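# Load a motor housing can into the press nest

## Task

Pick a single motor housing can out of the steel tray on the robot's table and place it in the round nest beneath the press's raised ram on the same table, with its open end facing up and sitting all the way down; when finished, neither gripper may be touching any can.

## Robot and tools

Robot: two arms, left_arm and right_arm, each with a two-finger gripper. The names do not match image sides: left_arm sits on the +y side.

Scene frame (used in results): origin at table-top height, halfway between the two nominal arm bases; +x points out over the table, +z up. end_effector_position is in metres and end_effector_quat_wxyz is a quaternion (w,x,y,z). A BASES line, if present, gives calibrated base positions. Printed hand positions may be off, more so at long reach. Gripper frame: fingers point along its +z and close along its y. The reported point lies between the finger pads, under 1 cm behind the tips.

execute_actions(actions, cameras): actions is a list of actions. Each action is a table of up to 15 rows, one row per 1/30 s step; if shorter, its last row repeats to fill 15 steps. Every row is one flat list of 14 numbers in [-1, 1] covering both arms: dx, dy, dz, rx, ry, rz, opening for left_arm, then the same seven for right_arm. The six pose numbers are offsets, not poses: each is measured from that arm's Hand target as it was when the action began, along that Hand target's own axes, and every row in the action uses that same start (rows do not add up). The next action starts from the new Hand target, so sending the same offset again moves further. Scale: 1.0 = 0.6 m or 180 degrees; rx, ry, rz form one rotation vector. Zeros in all six pose numbers re-command the current Hand target. opening is absolute: +1 fully open (about 87 mm between pads), +0.5 about 69 mm, 0 about 43 mm, -0.5 about 18 mm, -1 closed. An empty actions list just returns state and images. cameras selects images: omitted, null or ["all"] gives all, [] gives none; unknown names invalidate the call.

move(target, speed, blend, opening_speed, blocking, cameras): target is one 14-number row laid out as above, or a list of up to 15 such rows that differ only in pose offsets. Every row's offsets count from the same starting Hand targets, not from the row before. The gripper travels a straight line toward it; paths last at least 0.5 s and are cut off at 10 s. speed: m/s per arm path, 0.002 to 0.5, default 0.25 (rotation up to twice that in rad/s); one value or one per target. blend: metres of corner rounding per waypoint, default 0. opening_speed: rate of the opening command on the -1..+1 scale per second, at least 0.2; otherwise the opening is sent at once. blocking=false returns after about 0.5 s while the move continues; then call wait or stop before any new actions or move. Moves do not avoid obstacles or the other arm, and grippers lag and overshoot more at high speed. The result adds a move: line: done (within 10 mm and 2 degrees), off_target, moving, held or fault, plus limits=paced (pose clipped) or limits=held (steps withheld).

wait(seconds): 0 to 10; arms hold their last command; ends early if a running move finishes. stop(): brakes a running move. zoom_image(camera, region): camera is cam_head_left or cam_head_right; region [x0, y0, x1, y1] in pixels, at most 504 by 504, of that camera's latest image. Both cameras are 672x504. finished_scene(scene): integer scene number (here 1); irreversible, so call it only once the can is seated open end up and the grippers are clear of every can.

Controller behaviour: each step the commanded pose is clipped to within 100 mm and 20 degrees of the measured pose, so one action may fall short. Hand target in the result is the clipped command that later offsets start from; continue from it. Friction and gravity can leave the gripper low, short or tilted, especially far out; check position and orientation after each motion and correct tilt. Tiny moves may not happen or go sideways. A blocked arm keeps pushing until you command its target back past the gripper. A pose unreachable line means the clearance check withheld that arm's command; it does not guard gripper-to-gripper contact. HELD in step readings marks withheld steps.

Gripping: grip_measured reads the finger motor on the command scale. Readings may be off by about 1 mm (up to 0.043). For a firm hold, command roughly 0.04 below the reading at first contact; less gives a lighter grip. Pads give about 20 N each; fast closing can squeeze harder. Keep the holding opening in every later call, since a 0 there is itself a command.

Joint ranges (rad): waist -2.618 to 3.054, shoulder 0.000 to 3.142, elbow 0.000 to 3.142 (straight at 2.901), wrist pitch -1.571 to 1.571, wrist yaw -1.571 to 1.571, wrist roll -2.094 to 2.094. Joint torques are raw drive outputs including arm weight; joints 1-3 wrap at ±28 N m.

Motor heat rises with loads, stretched arms and pushing at unreachable poses: MOTOR HOT at 75 °C, fold and idle at 90 °C, collapse at 100 °C.

Avoid: dropping the can, releasing it while it still moves, slams, hard hits or heavy presses, arms crashing into each other, and anything leaving the table. Brief external tugs on a held part or pushes on loose items can occur; hold securely and recheck positions.

Each tool is called after ">>>" as name(argument=value, ...) on one line, values as JSON.

## Session

>>> execute_actions(actions=[])

Scene clock: 0.00 s.
left_arm: end_effector_position=(+0.4891, +0.2555, +0.2807) grip_measured=+0.972 end_effector_quat_wxyz=(+0.465, +0.043, +0.806, +0.364) | right_arm: end_effector_position=(+0.5203, -0.4964, +0.3712) grip_measured=+0.978 end_effector_quat_wxyz=(+0.724, +0.437, +0.511, -0.150)
Joint positions: left_arm=[-0.441 1.759 1.63 -0.401 -0.93 0.278 0.986] | right_arm=[-0.099 1.771 1.565 0.339 0.781 0.41 0.989]
Joint velocities: left_arm=[-0.017 0.012 -0.007 -0.066 0.022 -0.066 0.008] | right_arm=[0.012 -0.017 -0.012 -0.066 0.022 -0.007 0.018]
Joint torques (N m): no reading
Heat: left arm: 33 °C; right arm: 36 °C.
Hand target: left_arm +0.4886, +0.2557, +0.2899; +0.475, +0.036, +0.802, +0.361 | right_arm +0.5166, -0.4959, +0.3856; +0.734, +0.438, +0.499, -0.144
Tool commands: left_gripper/opening=+1.0 right_gripper/opening=+1.0

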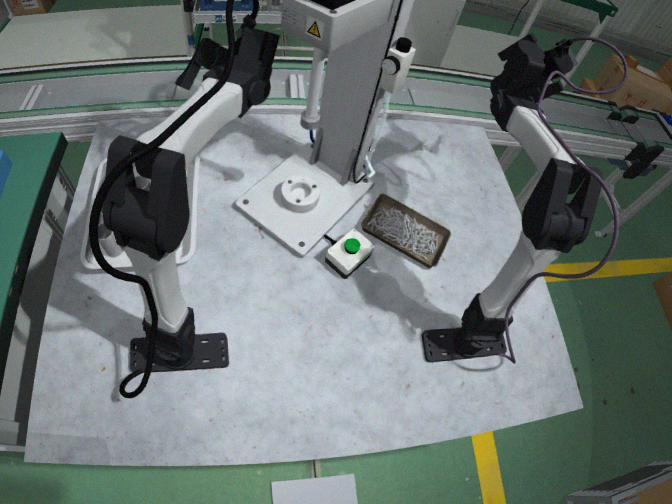

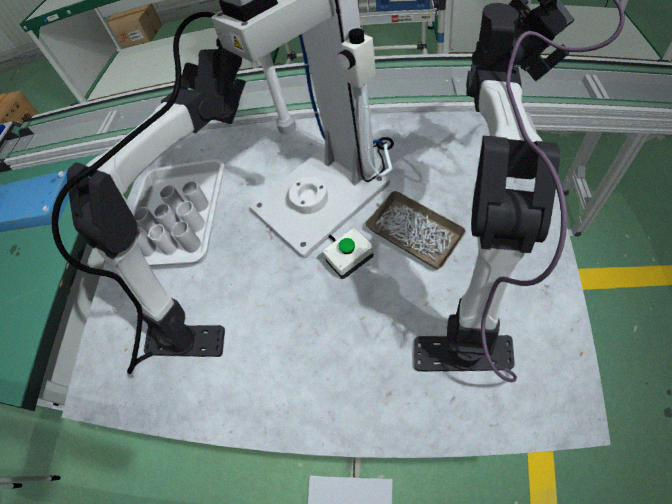

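>>> zoom_image(camera="cam_head_right", region=[110, 140, 260, 280])

>>> zoom_image(camera="cam_head_right", region=[230, 60, 400, 270])

>>> zoom_image(camera="cam_head_left", region=[220, 20, 420, 270])

Scaled by 3.360.

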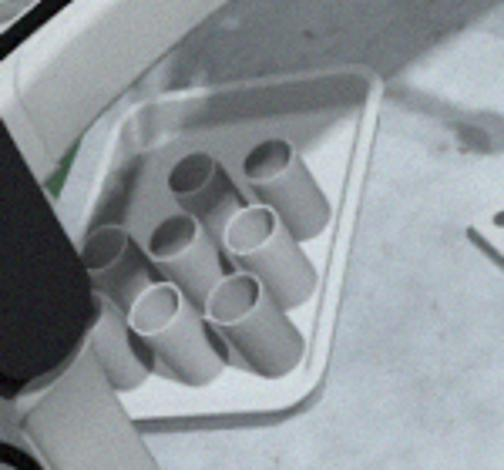

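Scaled by 2.400.

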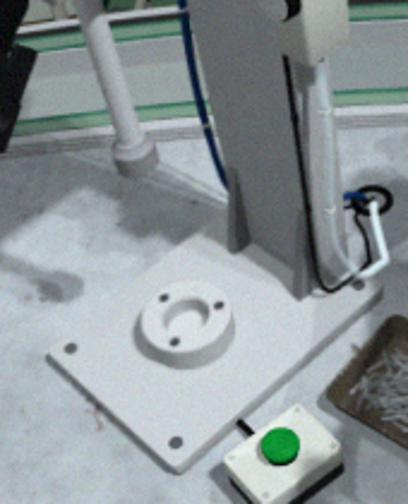

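Scaled by 2.016.

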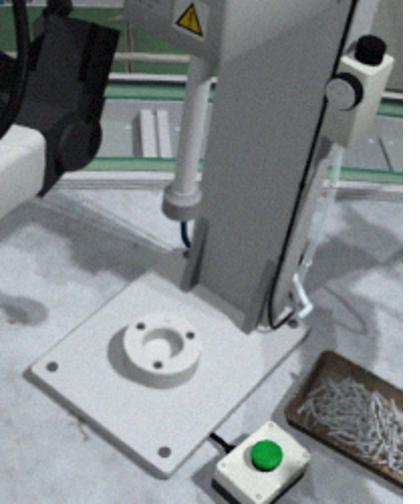

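>>> move(target=[0.123,-0.0955,-0.286,0.247,0.324,-0.025,1,0,0,0,0,0,0,1])

Scene clock: 16.93 s.
left_arm: end_effector_position=(+0.3368, +0.1452, +0.2411) grip_measured=+0.972 end_effector_quat_wxyz=(+0.136, +0.000, +0.989, -0.056) | right_arm: end_effector_position=(+0.5203, -0.4964, +0.3712) grip_measured=+0.978 end_effector_quat_wxyz=(+0.724, +0.437, +0.511, -0.150)
Joint positions: left_arm=[-0.43 1.844 2.114 -1.546 0.004 -0.377 0.986] | right_arm=[-0.099 1.771 1.565 0.339 0.781 0.41 0.989]
Joint velocities: left_arm=[-0.007 -0.017 -0.002 -0.037 0.066 -0.051 0.018] | right_arm=[0.012 -0.002 0.007 0.007 0.051 -0.051 -0.003]
Joint torques (N m): left_arm=[0.73 -12.52 4.16 0.59 0.1 -0.11] | right_arm=[-0.23 -9.35 8.21 1.63 -0.06 -0.04]
Heat: left arm: 37 °C; right arm: 40 °C.
Hand target: left_arm +0.3297, +0.1484, +0.2505; -0.004, -0.005, +1.000, -0.001 | right_arm +0.5166, -0.4959, +0.3856; +0.734, +0.438, +0.499, -0.144
Off the commanded pose: left_arm 0.012 m, 17 deg | right_arm 0.015 m, 2 deg.
joint sent to its limit (left arm) — joint 4 (wrist pitch), lower limit. The joint targets are off in orientation, not in position.
move: off_target (left_arm, right_arm)

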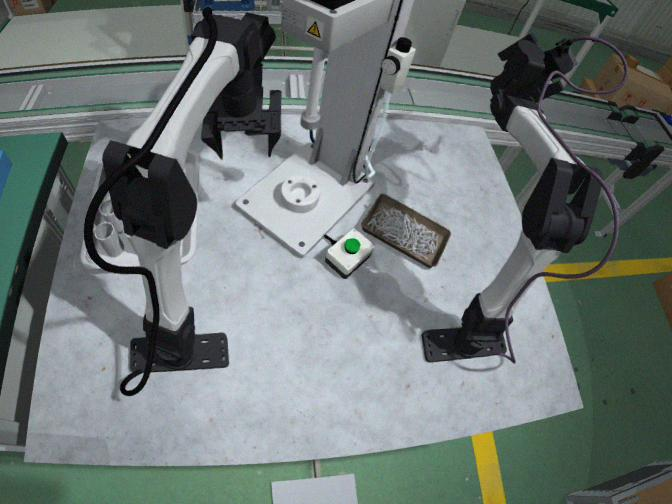

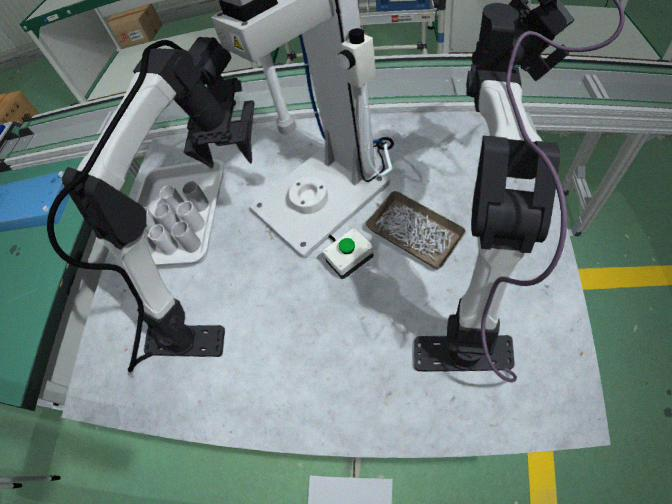

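>>> zoom_image(camera="cam_head_left", region=[180, 70, 320, 210])

>>> zoom_image(camera="cam_head_right", region=[160, 70, 300, 210])

>>> zoom_image(camera="cam_head_right", region=[110, 150, 230, 270])

>>> zoom_image(camera="cam_head_left", region=[70, 160, 210, 300])

Scaled by 3.600.

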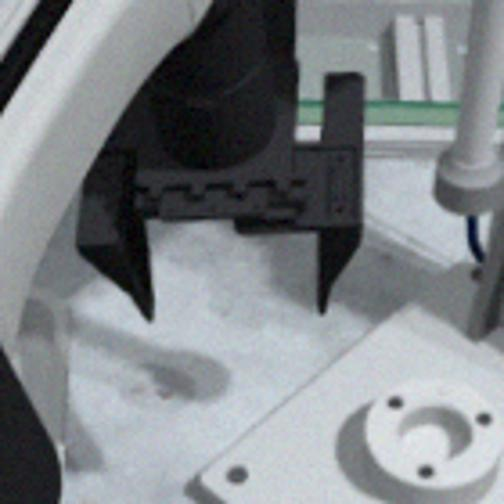

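Scaled by 3.600.

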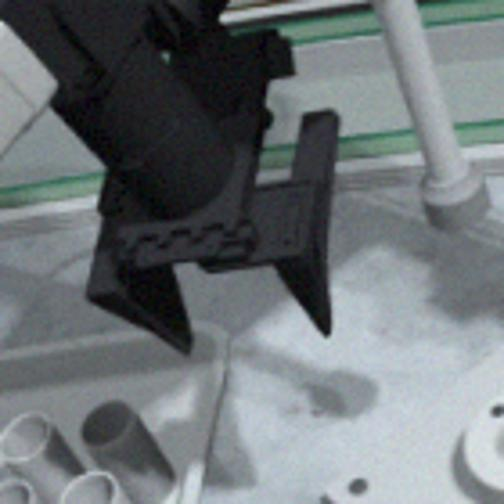

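Scaled by 4.200.

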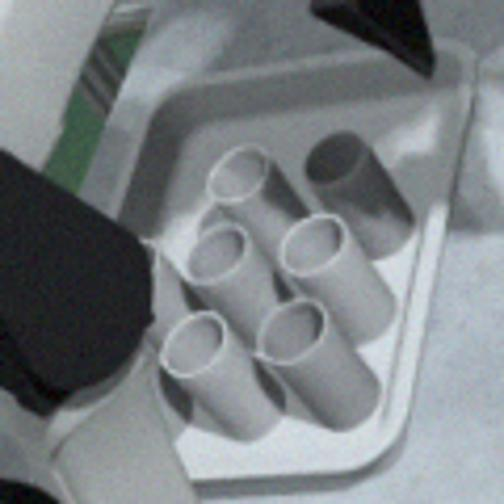

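Scaled by 3.600.

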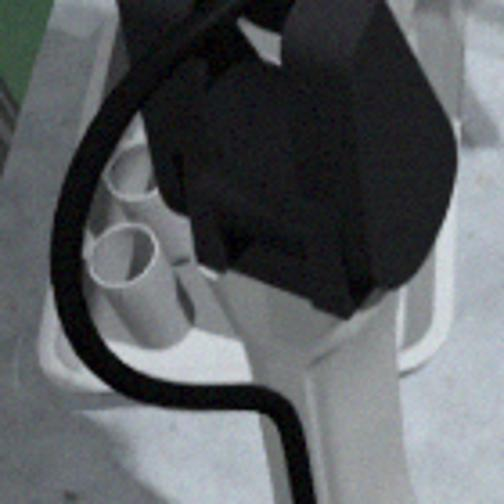

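>>> move(target=[0.05,-0.114,0.25,0.0602,-0.188,0.191,1,0,0,0,0,0,0,1])

>>> zoom_image(camera="cam_head_left", region=[200, 100, 360, 260])

>>> zoom_image(camera="cam_head_right", region=[200, 100, 360, 260])

Scene clock: 40.60 s.
left_arm: end_effector_position=(+0.2946, +0.0811, +0.0967) grip_measured=+0.973 end_effector_quat_wxyz=(+0.266, +0.282, +0.917, -0.097) | right_arm: end_effector_position=(+0.5203, -0.4964, +0.3712) grip_measured=+0.978 end_effector_quat_wxyz=(+0.724, +0.437, +0.511, -0.150)
Joint positions: left_arm=[-0.691 1.478 1.048 -0.568 0.004 -0.044 0.986] | right_arm=[-0.099 1.771 1.565 0.339 0.781 0.41 0.989]
Joint velocities: left_arm=[-0.002 0.002 -0.002 -0.022 -0.037 -0.081 0.003] | right_arm=[-0.007 -0.012 -0.012 -0.095 -0.037 0.022 0.003]
Joint torques (N m): left_arm=[-0.27 -9.11 5.05 1.19 0.07 0.18] | right_arm=[-0.23 -9.36 8.21 1.63 -0.06 -0.04]
Heat: left arm: 43 °C; right arm: 43 °C.
Hand target: left_arm +0.2955, +0.0807, +0.1025; +0.281, +0.286, +0.911, -0.098 | right_arm +0.5166, -0.4959, +0.3856; +0.734, +0.438, +0.499, -0.144
Off the commanded pose: left_arm 0.006 m, 2 deg | right_arm 0.015 m, 2 deg.
move: off_target (right_arm)

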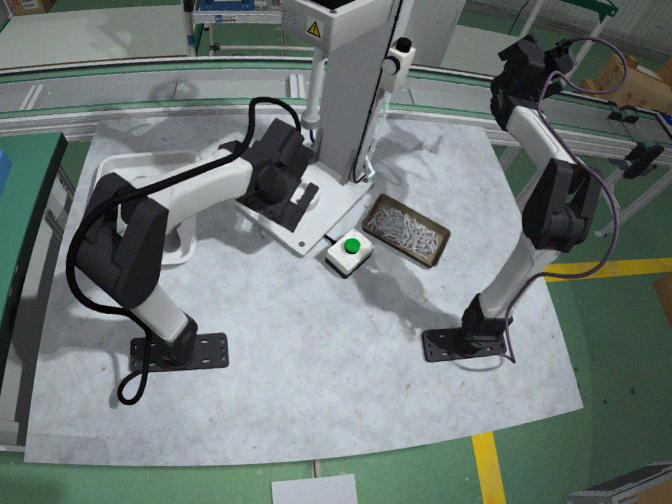

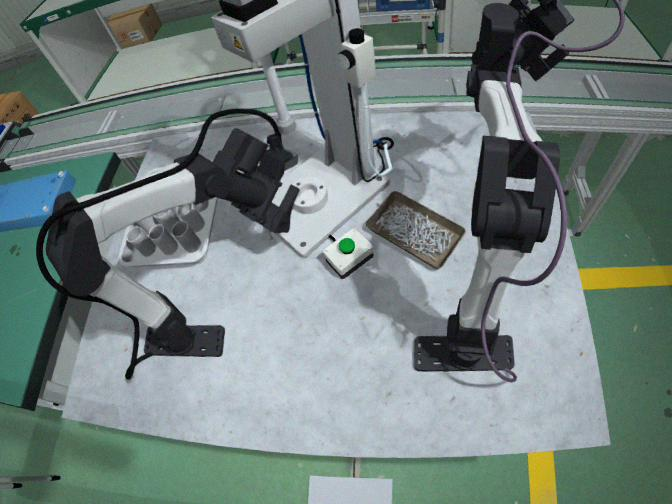

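Scaled by 3.150.

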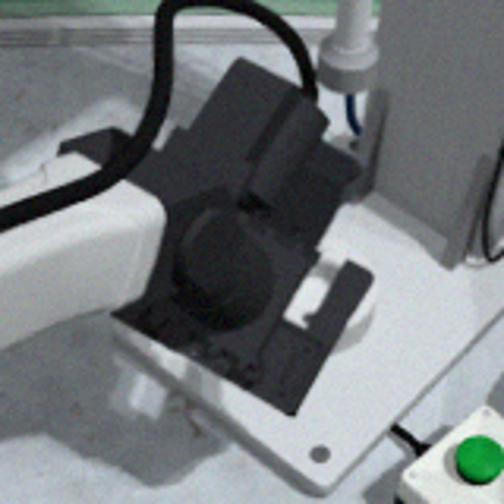

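Scaled by 3.150.

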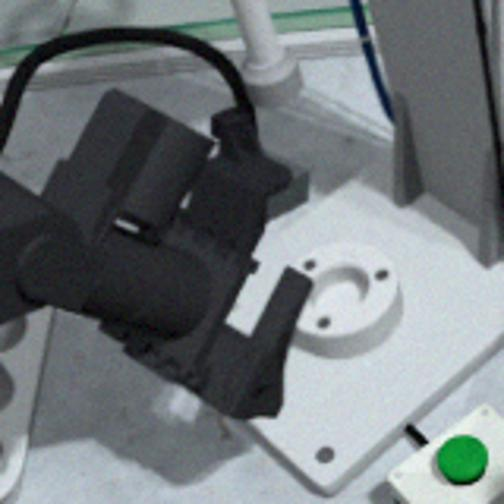

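>>> move(target=[0.112,-0.113,0.0287,0,0,0,-1,0,0,0,0,0,0,1])

>>> zoom_image(camera="cam_head_left", region=[200, 160, 360, 320])

>>> zoom_image(camera="cam_head_right", region=[200, 160, 360, 320])

Scene clock: 53.40 s.
left_arm: end_effector_position=(+0.2151, +0.0528, +0.0464) grip_measured=-1.000 end_effector_quat_wxyz=(+0.263, +0.290, +0.915, -0.097) | right_arm: end_effector_position=(+0.5203, -0.4964, +0.3712) grip_measured=+0.978 end_effector_quat_wxyz=(+0.724, +0.437, +0.511, -0.150)
Joint positions: left_arm=[-0.976 1.396 0.775 -0.397 -0.141 -0.27 0] | right_arm=[-0.099 1.771 1.565 0.339 0.781 0.41 0.989]
Joint velocities: left_arm=[-0.017 0.002 0.007 -0.007 -0.007 0.037 0] | right_arm=[-0.007 -0.012 -0.002 0.066 0.051 -0.081 0.024]
Joint torques (N m): left_arm=[-0.57 -7.54 5.11 1.18 -0.1 -0.07] | right_arm=[-0.23 -9.36 8.21 1.63 -0.06 -0.04]
Heat: left arm: 41 °C; right arm: 44 °C.
Hand target: left_arm +0.2163, +0.0502, +0.0517; +0.277, +0.284, +0.912, -0.103 | right_arm +0.5166, -0.4959, +0.3856; +0.734, +0.438, +0.499, -0.144
Off the commanded pose: left_arm 0.007 m, 2 deg | right_arm 0.015 m, 2 deg.
move: off_target (right_arm)

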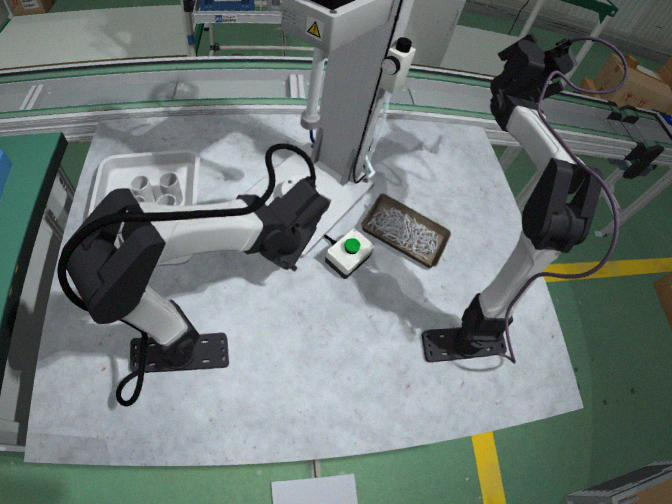

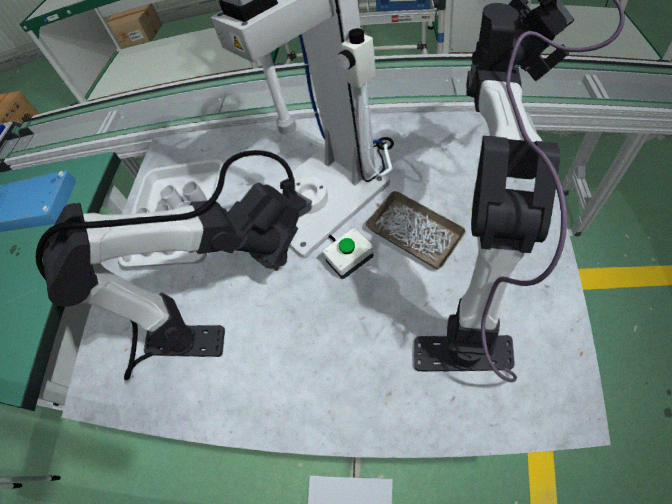

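Scaled by 3.150.

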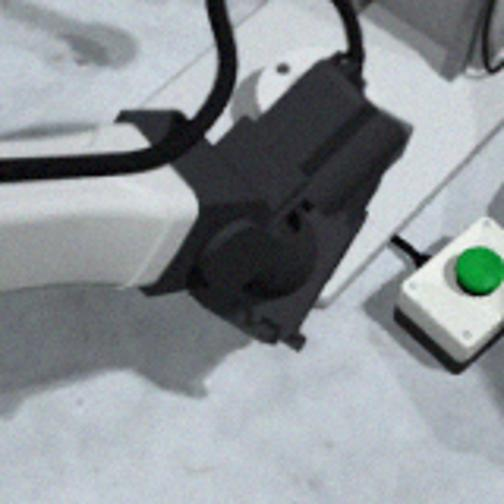

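Scaled by 3.150.

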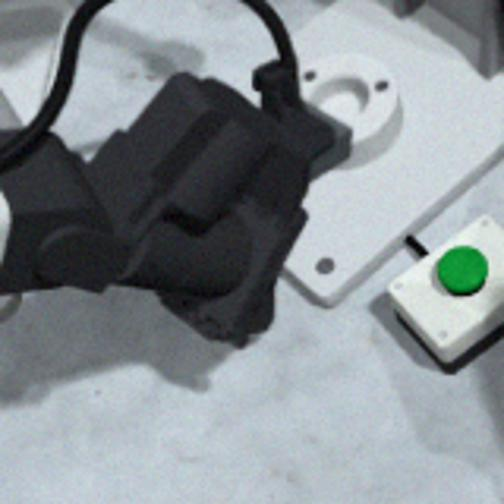

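>>> move(target=[-0.135,0.146,-0.072,-0.011,-0.198,0.004,-1,0,0,0,0,0,0,1])

>>> zoom_image(camera="cam_head_left", region=[220, 100, 380, 260])

>>> zoom_image(camera="cam_head_right", region=[220, 100, 380, 260])

Scene clock: 64.40 s.
left_arm: end_effector_position=(+0.3029, +0.0994, +0.1347) grip_measured=-1.000 end_effector_quat_wxyz=(+0.547, +0.243, +0.784, -0.163) | right_arm: end_effector_position=(+0.5203, -0.4964, +0.3712) grip_measured=+0.978 end_effector_quat_wxyz=(+0.724, +0.437, +0.511, -0.150)
Joint positions: left_arm=[-0.641 1.012 0.463 0.193 0.003 0.012 0] | right_arm=[-0.099 1.771 1.565 0.339 0.781 0.41 0.989]
Joint velocities: left_arm=[-0.002 -0.007 0.007 -0.022 -0.007 0.037 0] | right_arm=[-0.022 0.012 0.002 -0.022 -0.022 -0.022 -0.003]
Joint torques (N m): left_arm=[0.58 -3.29 5.61 1.8 0.17 0.16] | right_arm=[-0.23 -9.36 8.21 1.63 -0.06 -0.04]
Heat: left arm: 40 °C; right arm: 44 °C.
Hand target: left_arm +0.3032, +0.1003, +0.1348; +0.551, +0.247, +0.780, -0.164 | right_arm +0.5166, -0.4959, +0.3856; +0.734, +0.438, +0.499, -0.144
Off the commanded pose: left_arm 0.004 m, 1 deg | right_arm 0.015 m, 2 deg.
move: off_target (right_arm)

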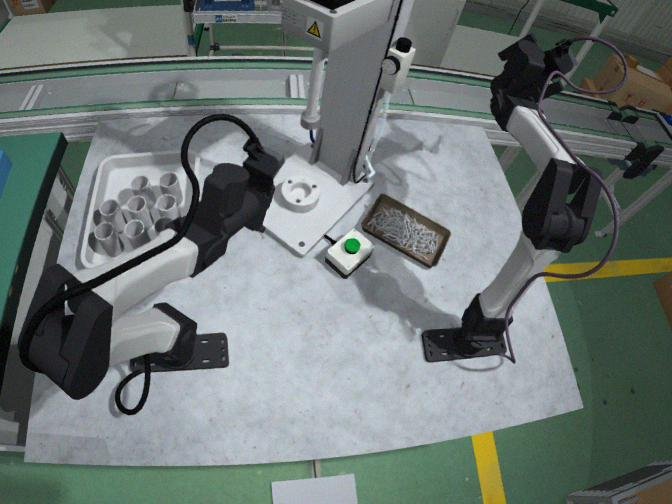

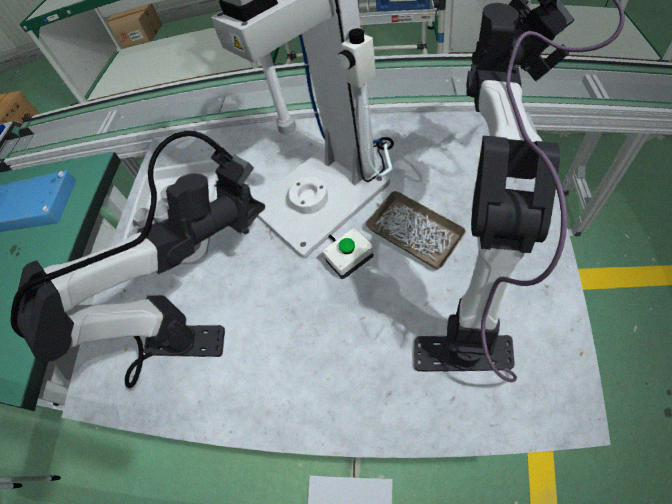

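Scaled by 3.150.

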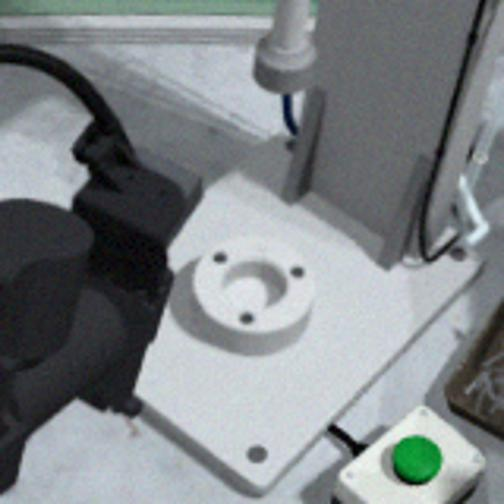

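Scaled by 3.150.

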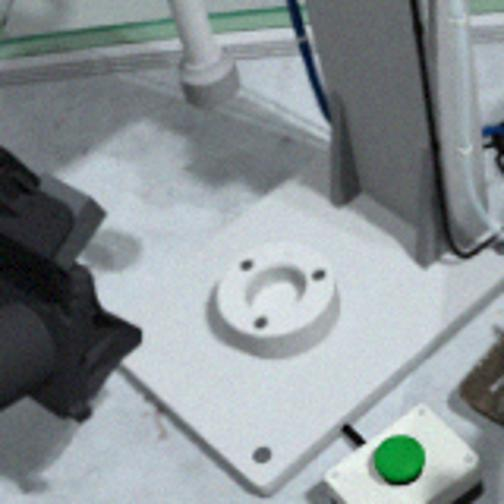

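>>> move(target=[0.0555,-0.022,-0.077,0,0.389,0,-0.6,0,0,0,0,0,0,1])

>>> zoom_image(camera="cam_head_left", region=[180, 130, 340, 290])

>>> zoom_image(camera="cam_head_right", region=[180, 130, 340, 290])

Scene clock: 78.70 s.
left_arm: end_effector_position=(+0.2503, +0.1232, +0.1096) grip_measured=-0.600 end_effector_quat_wxyz=(+0.003, +0.291, +0.957, +0.007) | right_arm: end_effector_position=(+0.5203, -0.4964, +0.3712) grip_measured=+0.978 end_effector_quat_wxyz=(+0.724, +0.437, +0.511, -0.150)
Joint positions: left_arm=[-0.678 1.77 1.478 -1.278 -0.015 -0.035 0.2] | right_arm=[-0.099 1.771 1.565 0.339 0.781 0.41 0.989]
Joint velocities: left_arm=[0.007 -0.002 0.007 -0.022 0.007 0.007 -0.005] | right_arm=[0.002 -0.007 -0.007 0.007 -0.037 -0.095 -0.003]
Joint torques (N m): left_arm=[-0.51 -7.42 7.5 0.01 0.09 -0.08] | right_arm=[-0.21 -9.36 8.21 1.63 -0.06 -0.04]
Heat: left arm: 38 °C; right arm: 45 °C.
Hand target: left_arm +0.2522, +0.1189, +0.1129; +0.004, +0.290, +0.957, +0.007 | right_arm +0.5166, -0.4959, +0.3856; +0.734, +0.438, +0.499, -0.144
Off the commanded pose: left_arm 0.010 m, 1 deg | right_arm 0.015 m, 2 deg.
move: off_target (right_arm)

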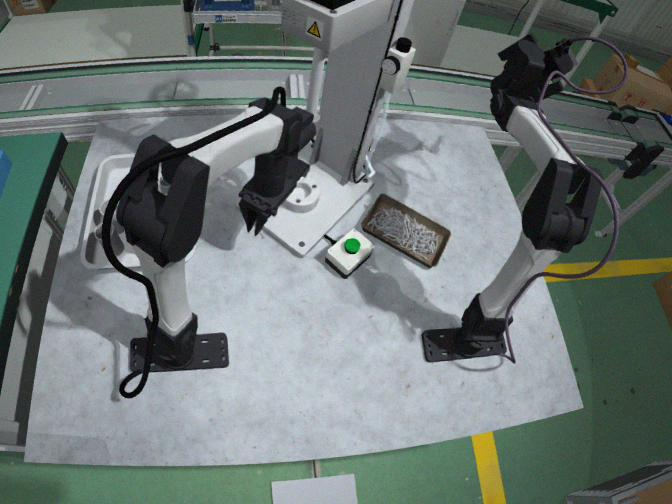

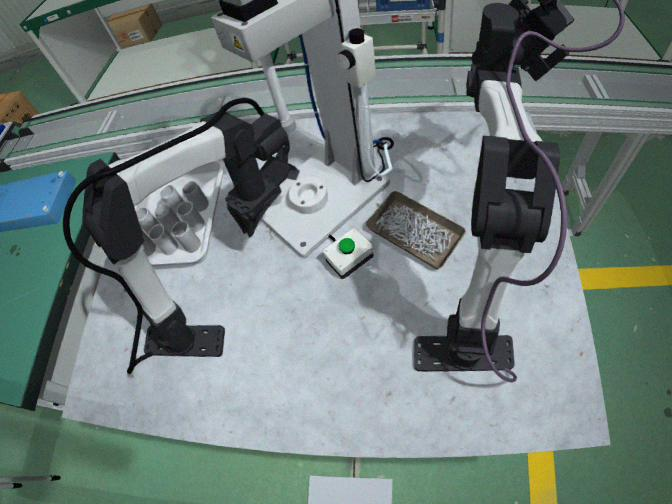

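Scaled by 3.150.

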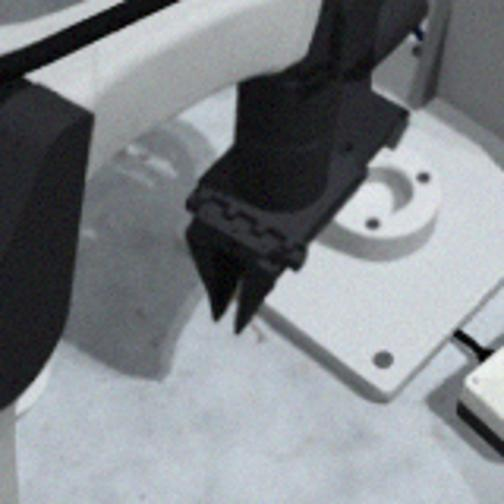

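Scaled by 3.150.

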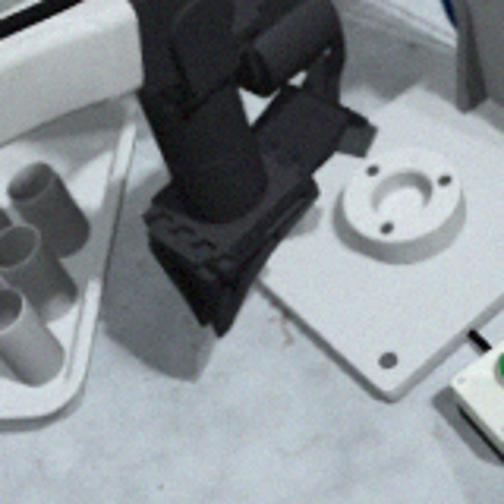

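>>> move(target=[0,0,0.138,0,0,0,-0.6,0,0,0,0,0,0,1])

>>> zoom_image(camera="cam_head_left", region=[180, 160, 340, 320])

>>> zoom_image(camera="cam_head_right", region=[180, 160, 340, 320])

>>> move(target=[0.2,0.1,-0.3,0,0,0,-0.6,0,0,0,0,0,0,1])

>>> zoom_image(camera="cam_head_left", region=[160, 140, 320, 300])

>>> zoom_image(camera="cam_head_right", region=[140, 140, 300, 300])

Scene clock: 85.13 s.
left_arm: end_effector_position=(+0.2518, +0.1221, +0.0340) grip_measured=-0.600 end_effector_quat_wxyz=(+0.004, +0.291, +0.957, +0.007) | right_arm: end_effector_position=(+0.5203, -0.4964, +0.3712) grip_measured=+0.978 end_effector_quat_wxyz=(+0.724, +0.437, +0.511, -0.150)
Joint positions: left_arm=[-0.678 1.832 1.248 -0.984 -0.015 -0.035 0.2] | right_arm=[-0.099 1.771 1.565 0.339 0.781 0.41 0.989]
Joint velocities: left_arm=[-0.022 -0.032 0.007 -0.007 -0.051 -0.007 -0.005] | right_arm=[0.002 -0.007 0.002 -0.066 0.037 -0.125 0.008]
Joint torques (N m): left_arm=[-0.02 -7.91 4.56 0.28 0.08 0] | right_arm=[-0.23 -9.36 8.23 1.63 -0.06 -0.04]
Heat: left arm: 38 °C; right arm: 45 °C.
Hand target: left_arm +0.2526, +0.1212, +0.0300; +0.004, +0.290, +0.957, +0.007 | right_arm +0.5166, -0.4959, +0.3856; +0.734, +0.438, +0.499, -0.144
Off the commanded pose: left_arm 0.005 m, 0 deg | right_arm 0.015 m, 2 deg.
move: off_target (right_arm)

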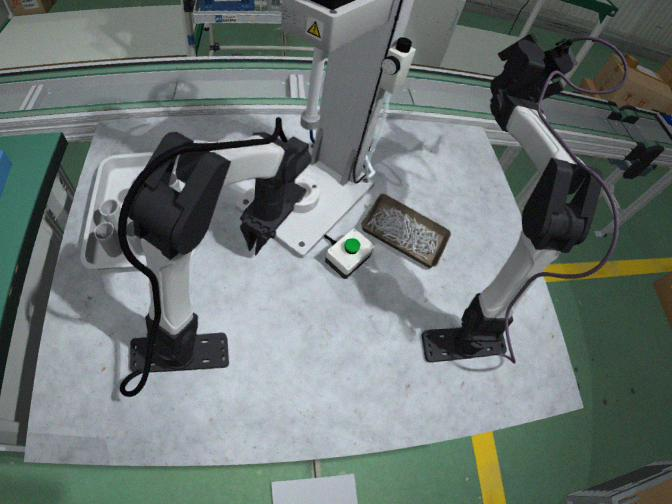

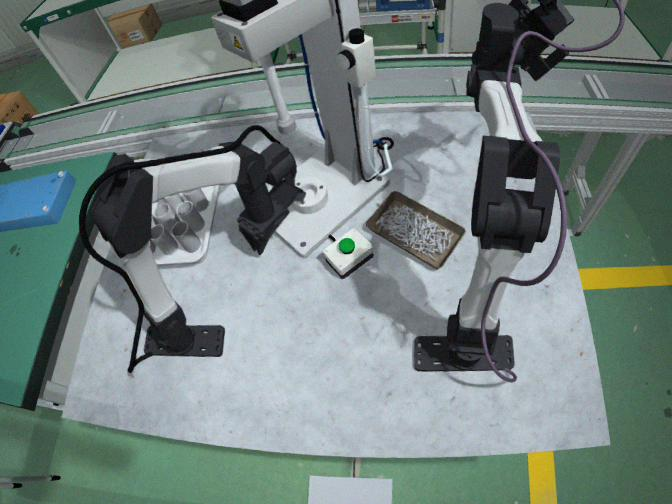

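Scaled by 3.150.

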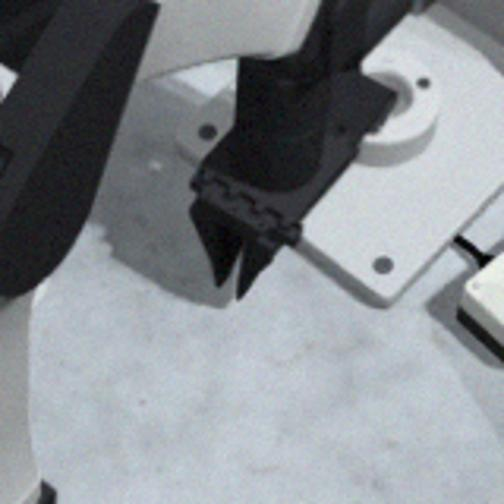

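Scaled by 3.150.

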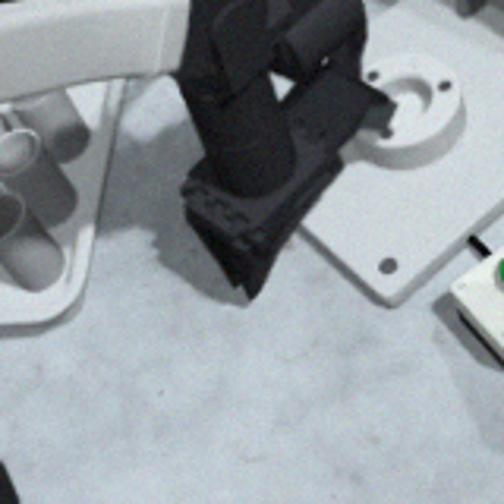

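Scene clock: 86.80 s.
left_arm: end_effector_position=(+0.1864, +0.2307, +0.2116) grip_measured=-0.600 end_effector_quat_wxyz=(+0.100, +0.287, +0.953, +0.000) | right_arm: end_effector_position=(+0.5203, -0.4964, +0.3712) grip_measured=+0.978 end_effector_quat_wxyz=(+0.724, +0.437, +0.511, -0.150)
Joint positions: left_arm=[-0.45 1.242 1.413 -1.542 -0.021 0.19 0.2] | right_arm=[-0.099 1.771 1.565 0.339 0.781 0.41 0.989]
Joint velocities: left_arm=[-0.022 0.007 -0.002 0.007 0.022 0.007 -0.002] | right_arm=[0.012 0.007 -0.017 -0.022 -0.007 -0.066 -0.008]
Joint torques (N m): left_arm=[0.61 -3 6.37 0.33 -0.01 0.15] | right_arm=[-0.21 -9.36 8.21 1.63 -0.06 -0.04]
Heat: left arm: 38 °C; right arm: 45 °C.
Hand target: left_arm +0.1870, +0.2339, +0.2157; +0.006, +0.290, +0.957, +0.011 | right_arm +0.5166, -0.4959, +0.3856; +0.734, +0.438, +0.499, -0.144
Off the commanded pose: left_arm 0.006 m, 11 deg | right_arm 0.015 m, 2 deg.
joint sent to its limit (left arm) — joint 4 (wrist pitch), lower limit. The joint targets are off in position and orientation.
move: off_target (left_arm, right_arm)

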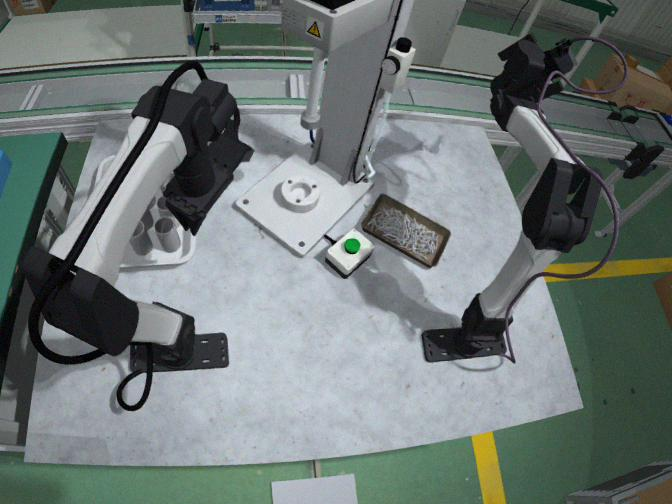

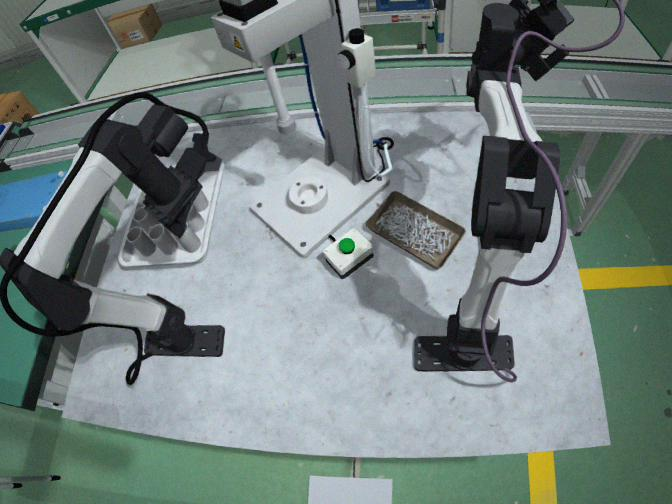

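Scaled by 3.150.

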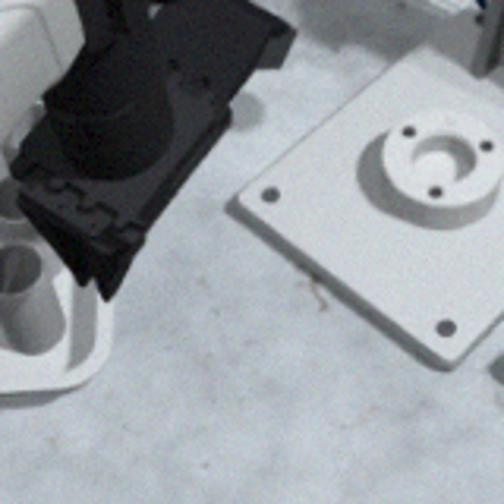

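Scaled by 3.150.

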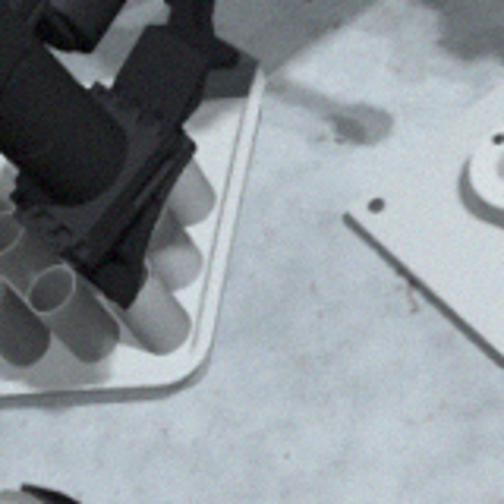

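>>> zoom_image(camera="cam_head_left", region=[80, 160, 220, 280])

>>> zoom_image(camera="cam_head_right", region=[100, 160, 240, 280])

Scaled by 3.600.

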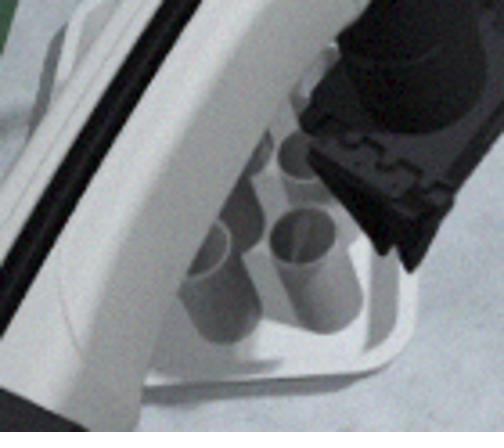

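Scaled by 3.600.

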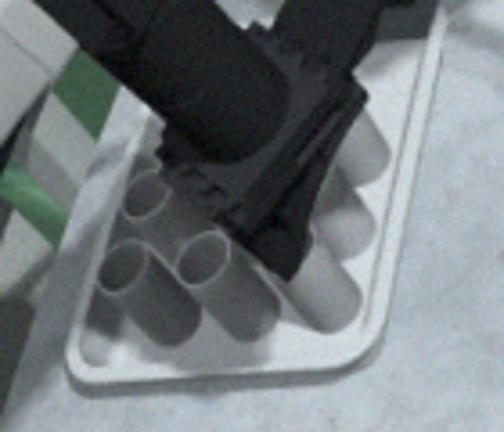

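>>> move(target=[-0.026,0.0695,0.122,-0.166,-0.202,-0.415,0.3,0,0,0,0,0,0,1])

>>> zoom_image(camera="cam_head_left", region=[80, 160, 240, 320])

>>> zoom_image(camera="cam_head_right", region=[100, 160, 260, 320])

Scene clock: 172.67 s.
left_arm: end_effector_position=(+0.2245, +0.2604, +0.1463) grip_measured=+0.300 end_effector_quat_wxyz=(+0.353, -0.356, +0.855, +0.134) | right_arm: end_effector_position=(+0.5203, -0.4964, +0.3712) grip_measured=+0.978 end_effector_quat_wxyz=(+0.724, +0.437, +0.511, -0.150)
Joint positions: left_arm=[-0.639 1.083 0.949 -1.219 -0.749 -1.291 0.65] | right_arm=[-0.099 1.771 1.565 0.339 0.781 0.41 0.989]
Joint velocities: left_arm=[0.002 0.002 -0.007 0.066 0.051 -0.051 -0.004] | right_arm=[-0.007 -0.002 -0.022 -0.007 -0.051 -0.022 -0.013]
Joint torques (N m): left_arm=[-0.54 -1.58 4.88 0.36 -0.43 -0.06] | right_arm=[-0.23 -9.35 8.21 1.63 -0.06 -0.04]
Heat: left arm: 41 °C; right arm: 47 °C.
Hand target: left_arm +0.2231, +0.2616, +0.1435; +0.352, -0.354, +0.855, +0.142 | right_arm +0.5166, -0.4959, +0.3856; +0.734, +0.438, +0.499, -0.144
Off the commanded pose: left_arm 0.003 m, 2 deg | right_arm 0.015 m, 2 deg.
move: off_target (right_arm)

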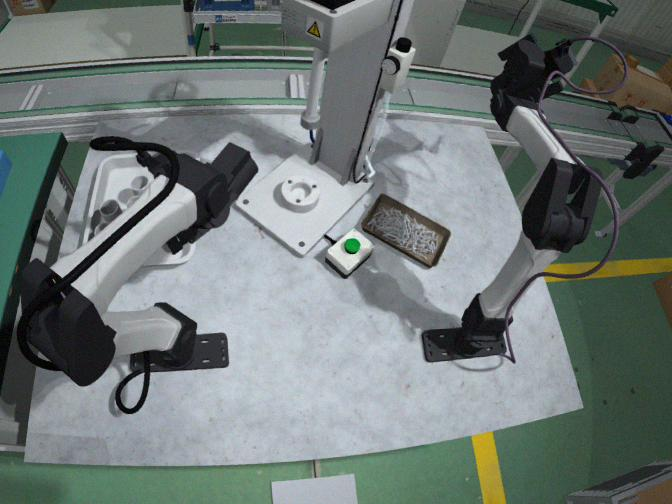

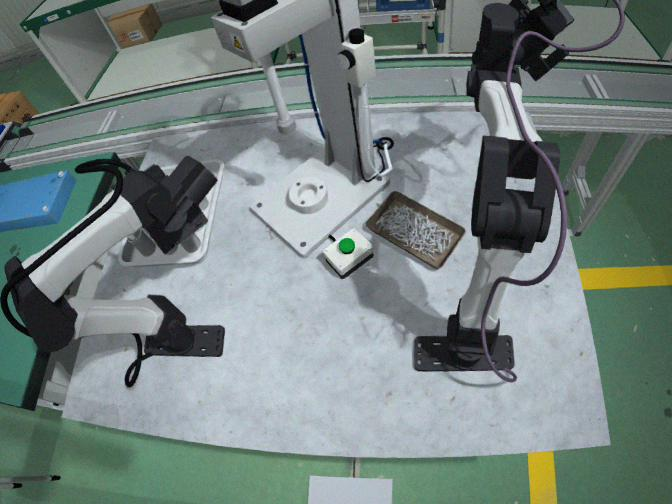

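Scaled by 3.150.

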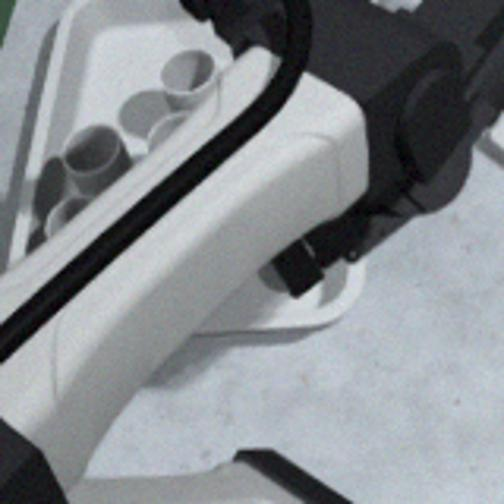

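Scaled by 3.150.

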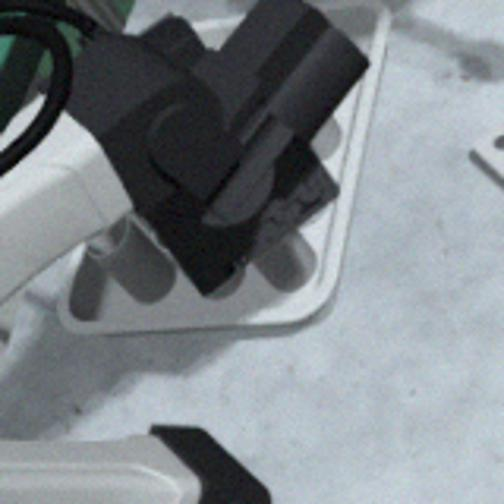

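>>> move(target=[0,0,0.2,0,0,0,0.3,0,0,0,0,0,0,1], speed=0.08)

>>> zoom_image(camera="cam_head_left", region=[80, 160, 240, 320])

>>> zoom_image(camera="cam_head_right", region=[100, 160, 260, 320])

Scene clock: 180.77 s.
left_arm: end_effector_position=(+0.2847, +0.3249, +0.0658) grip_measured=+0.300 end_effector_quat_wxyz=(+0.364, -0.354, +0.849, +0.148) | right_arm: end_effector_position=(+0.5203, -0.4964, +0.3712) grip_measured=+0.978 end_effector_quat_wxyz=(+0.724, +0.437, +0.511, -0.150)
Joint positions: left_arm=[-0.215 1.175 0.625 -0.471 -0.625 -0.77 0.65] | right_arm=[-0.099 1.771 1.565 0.339 0.781 0.41 0.989]
Joint velocities: left_arm=[0.017 0.007 0.002 -0.037 -0.007 -0.007 0.009] | right_arm=[-0.002 -0.012 -0.027 -0.022 0.022 0.007 -0.003]
Joint torques (N m): left_arm=[0.73 -2.66 4.96 1.13 -0.12 0.19] | right_arm=[-0.23 -9.36 8.21 1.63 -0.06 -0.04]
Heat: left arm: 40 °C; right arm: 47 °C.
Hand target: left_arm +0.2844, +0.3254, +0.0612; +0.360, -0.351, +0.852, +0.148 | right_arm +0.5166, -0.4959, +0.3856; +0.734, +0.438, +0.499, -0.144
Off the commanded pose: left_arm 0.009 m, 2 deg | right_arm 0.015 m, 2 deg.
move: off_target (right_arm)

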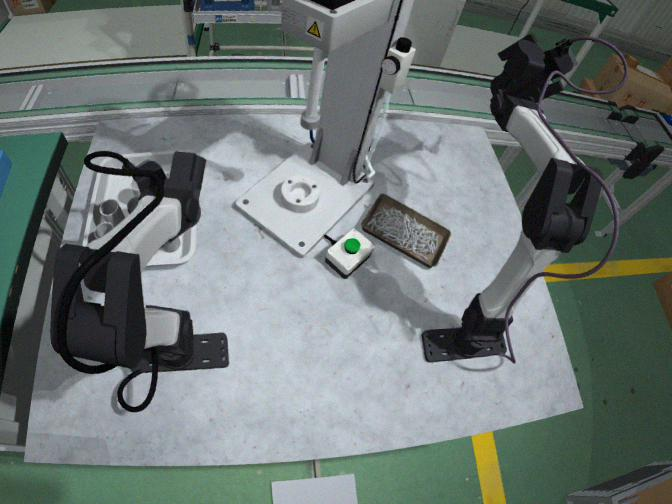

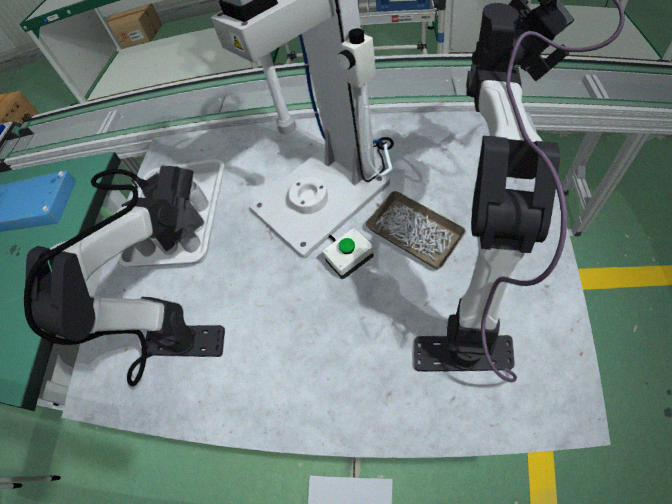

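Scaled by 3.150.

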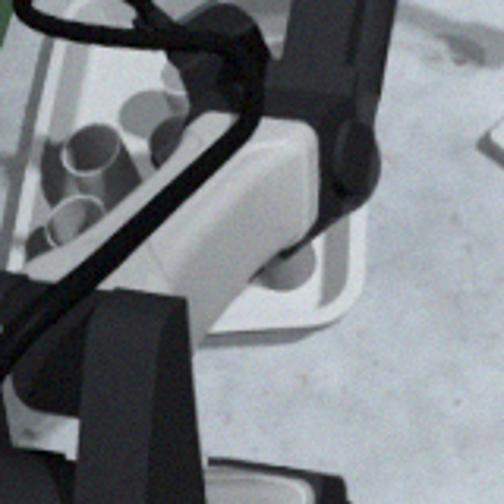

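Scaled by 3.150.

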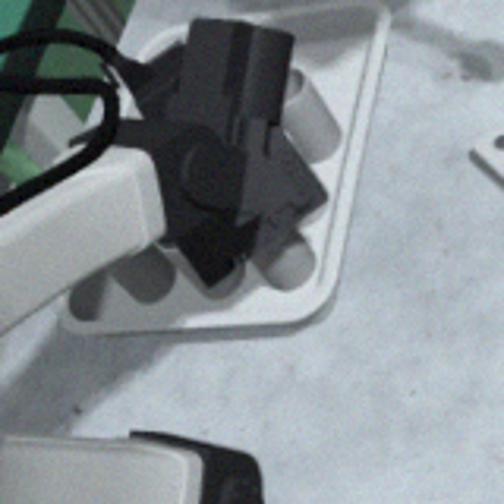

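>>> move(target=[0,0,0,0,0,0,-0.3,0,0,0,0,0,0,1], opening_speed=0.3)

>>> zoom_image(camera="cam_head_right", region=[100, 160, 260, 320])

Scene clock: 185.70 s.
left_arm: end_effector_position=(+0.2859, +0.3242, +0.0661) grip_measured=+0.010 end_effector_quat_wxyz=(+0.365, -0.354, +0.849, +0.146) | right_arm: end_effector_position=(+0.5203, -0.4964, +0.3712) grip_measured=+0.978 end_effector_quat_wxyz=(+0.724, +0.437, +0.511, -0.150)
Joint positions: left_arm=[-0.215 1.175 0.625 -0.465 -0.622 -0.769 0.505] | right_arm=[-0.099 1.771 1.565 0.339 0.781 0.41 0.989]
Joint velocities: left_arm=[0.002 -0.007 0.032 -0.037 0.007 -0.066 -0.018] | right_arm=[0.002 -0.007 -0.012 -0.081 -0.022 0.051 -0.013]
Joint torques (N m): left_arm=[0.72 -2.73 4.96 1.07 -0.15 0.17] | right_arm=[-0.23 -9.37 8.21 1.63 -0.06 -0.04]
Heat: left arm: 39 °C; right arm: 47 °C.
Hand target: left_arm +0.2844, +0.3254, +0.0611; +0.360, -0.351, +0.852, +0.148 | right_arm +0.5166, -0.4959, +0.3856; +0.734, +0.438, +0.499, -0.144
Off the commanded pose: left_arm 0.005 m, 1 deg | right_arm 0.015 m, 2 deg.
move: off_target (right_arm)

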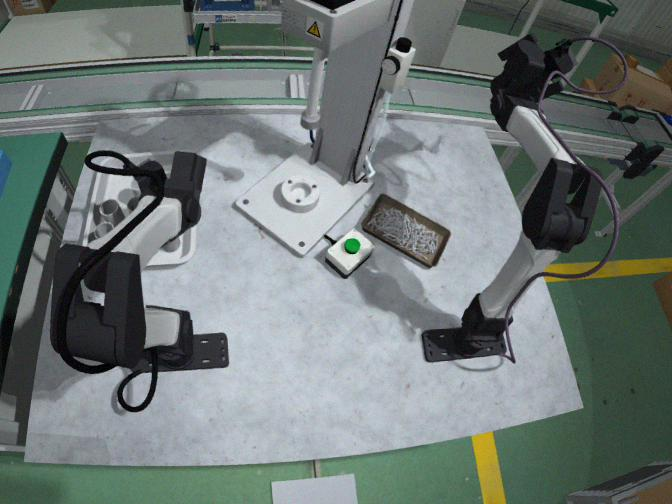

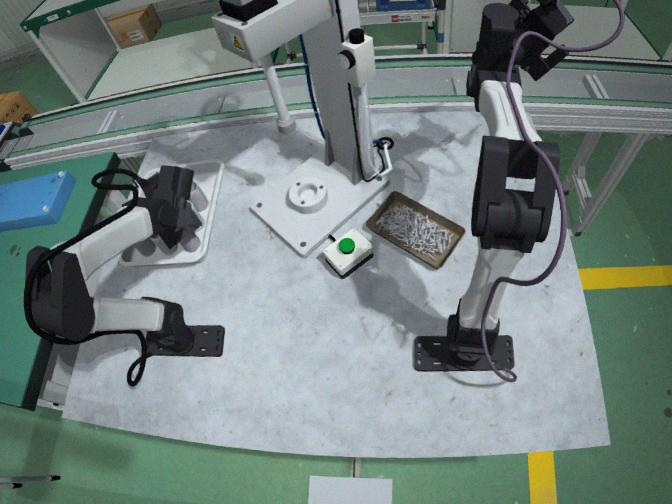

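Scaled by 3.150.

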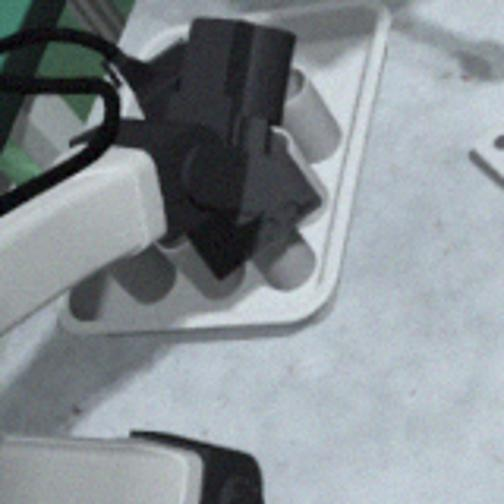

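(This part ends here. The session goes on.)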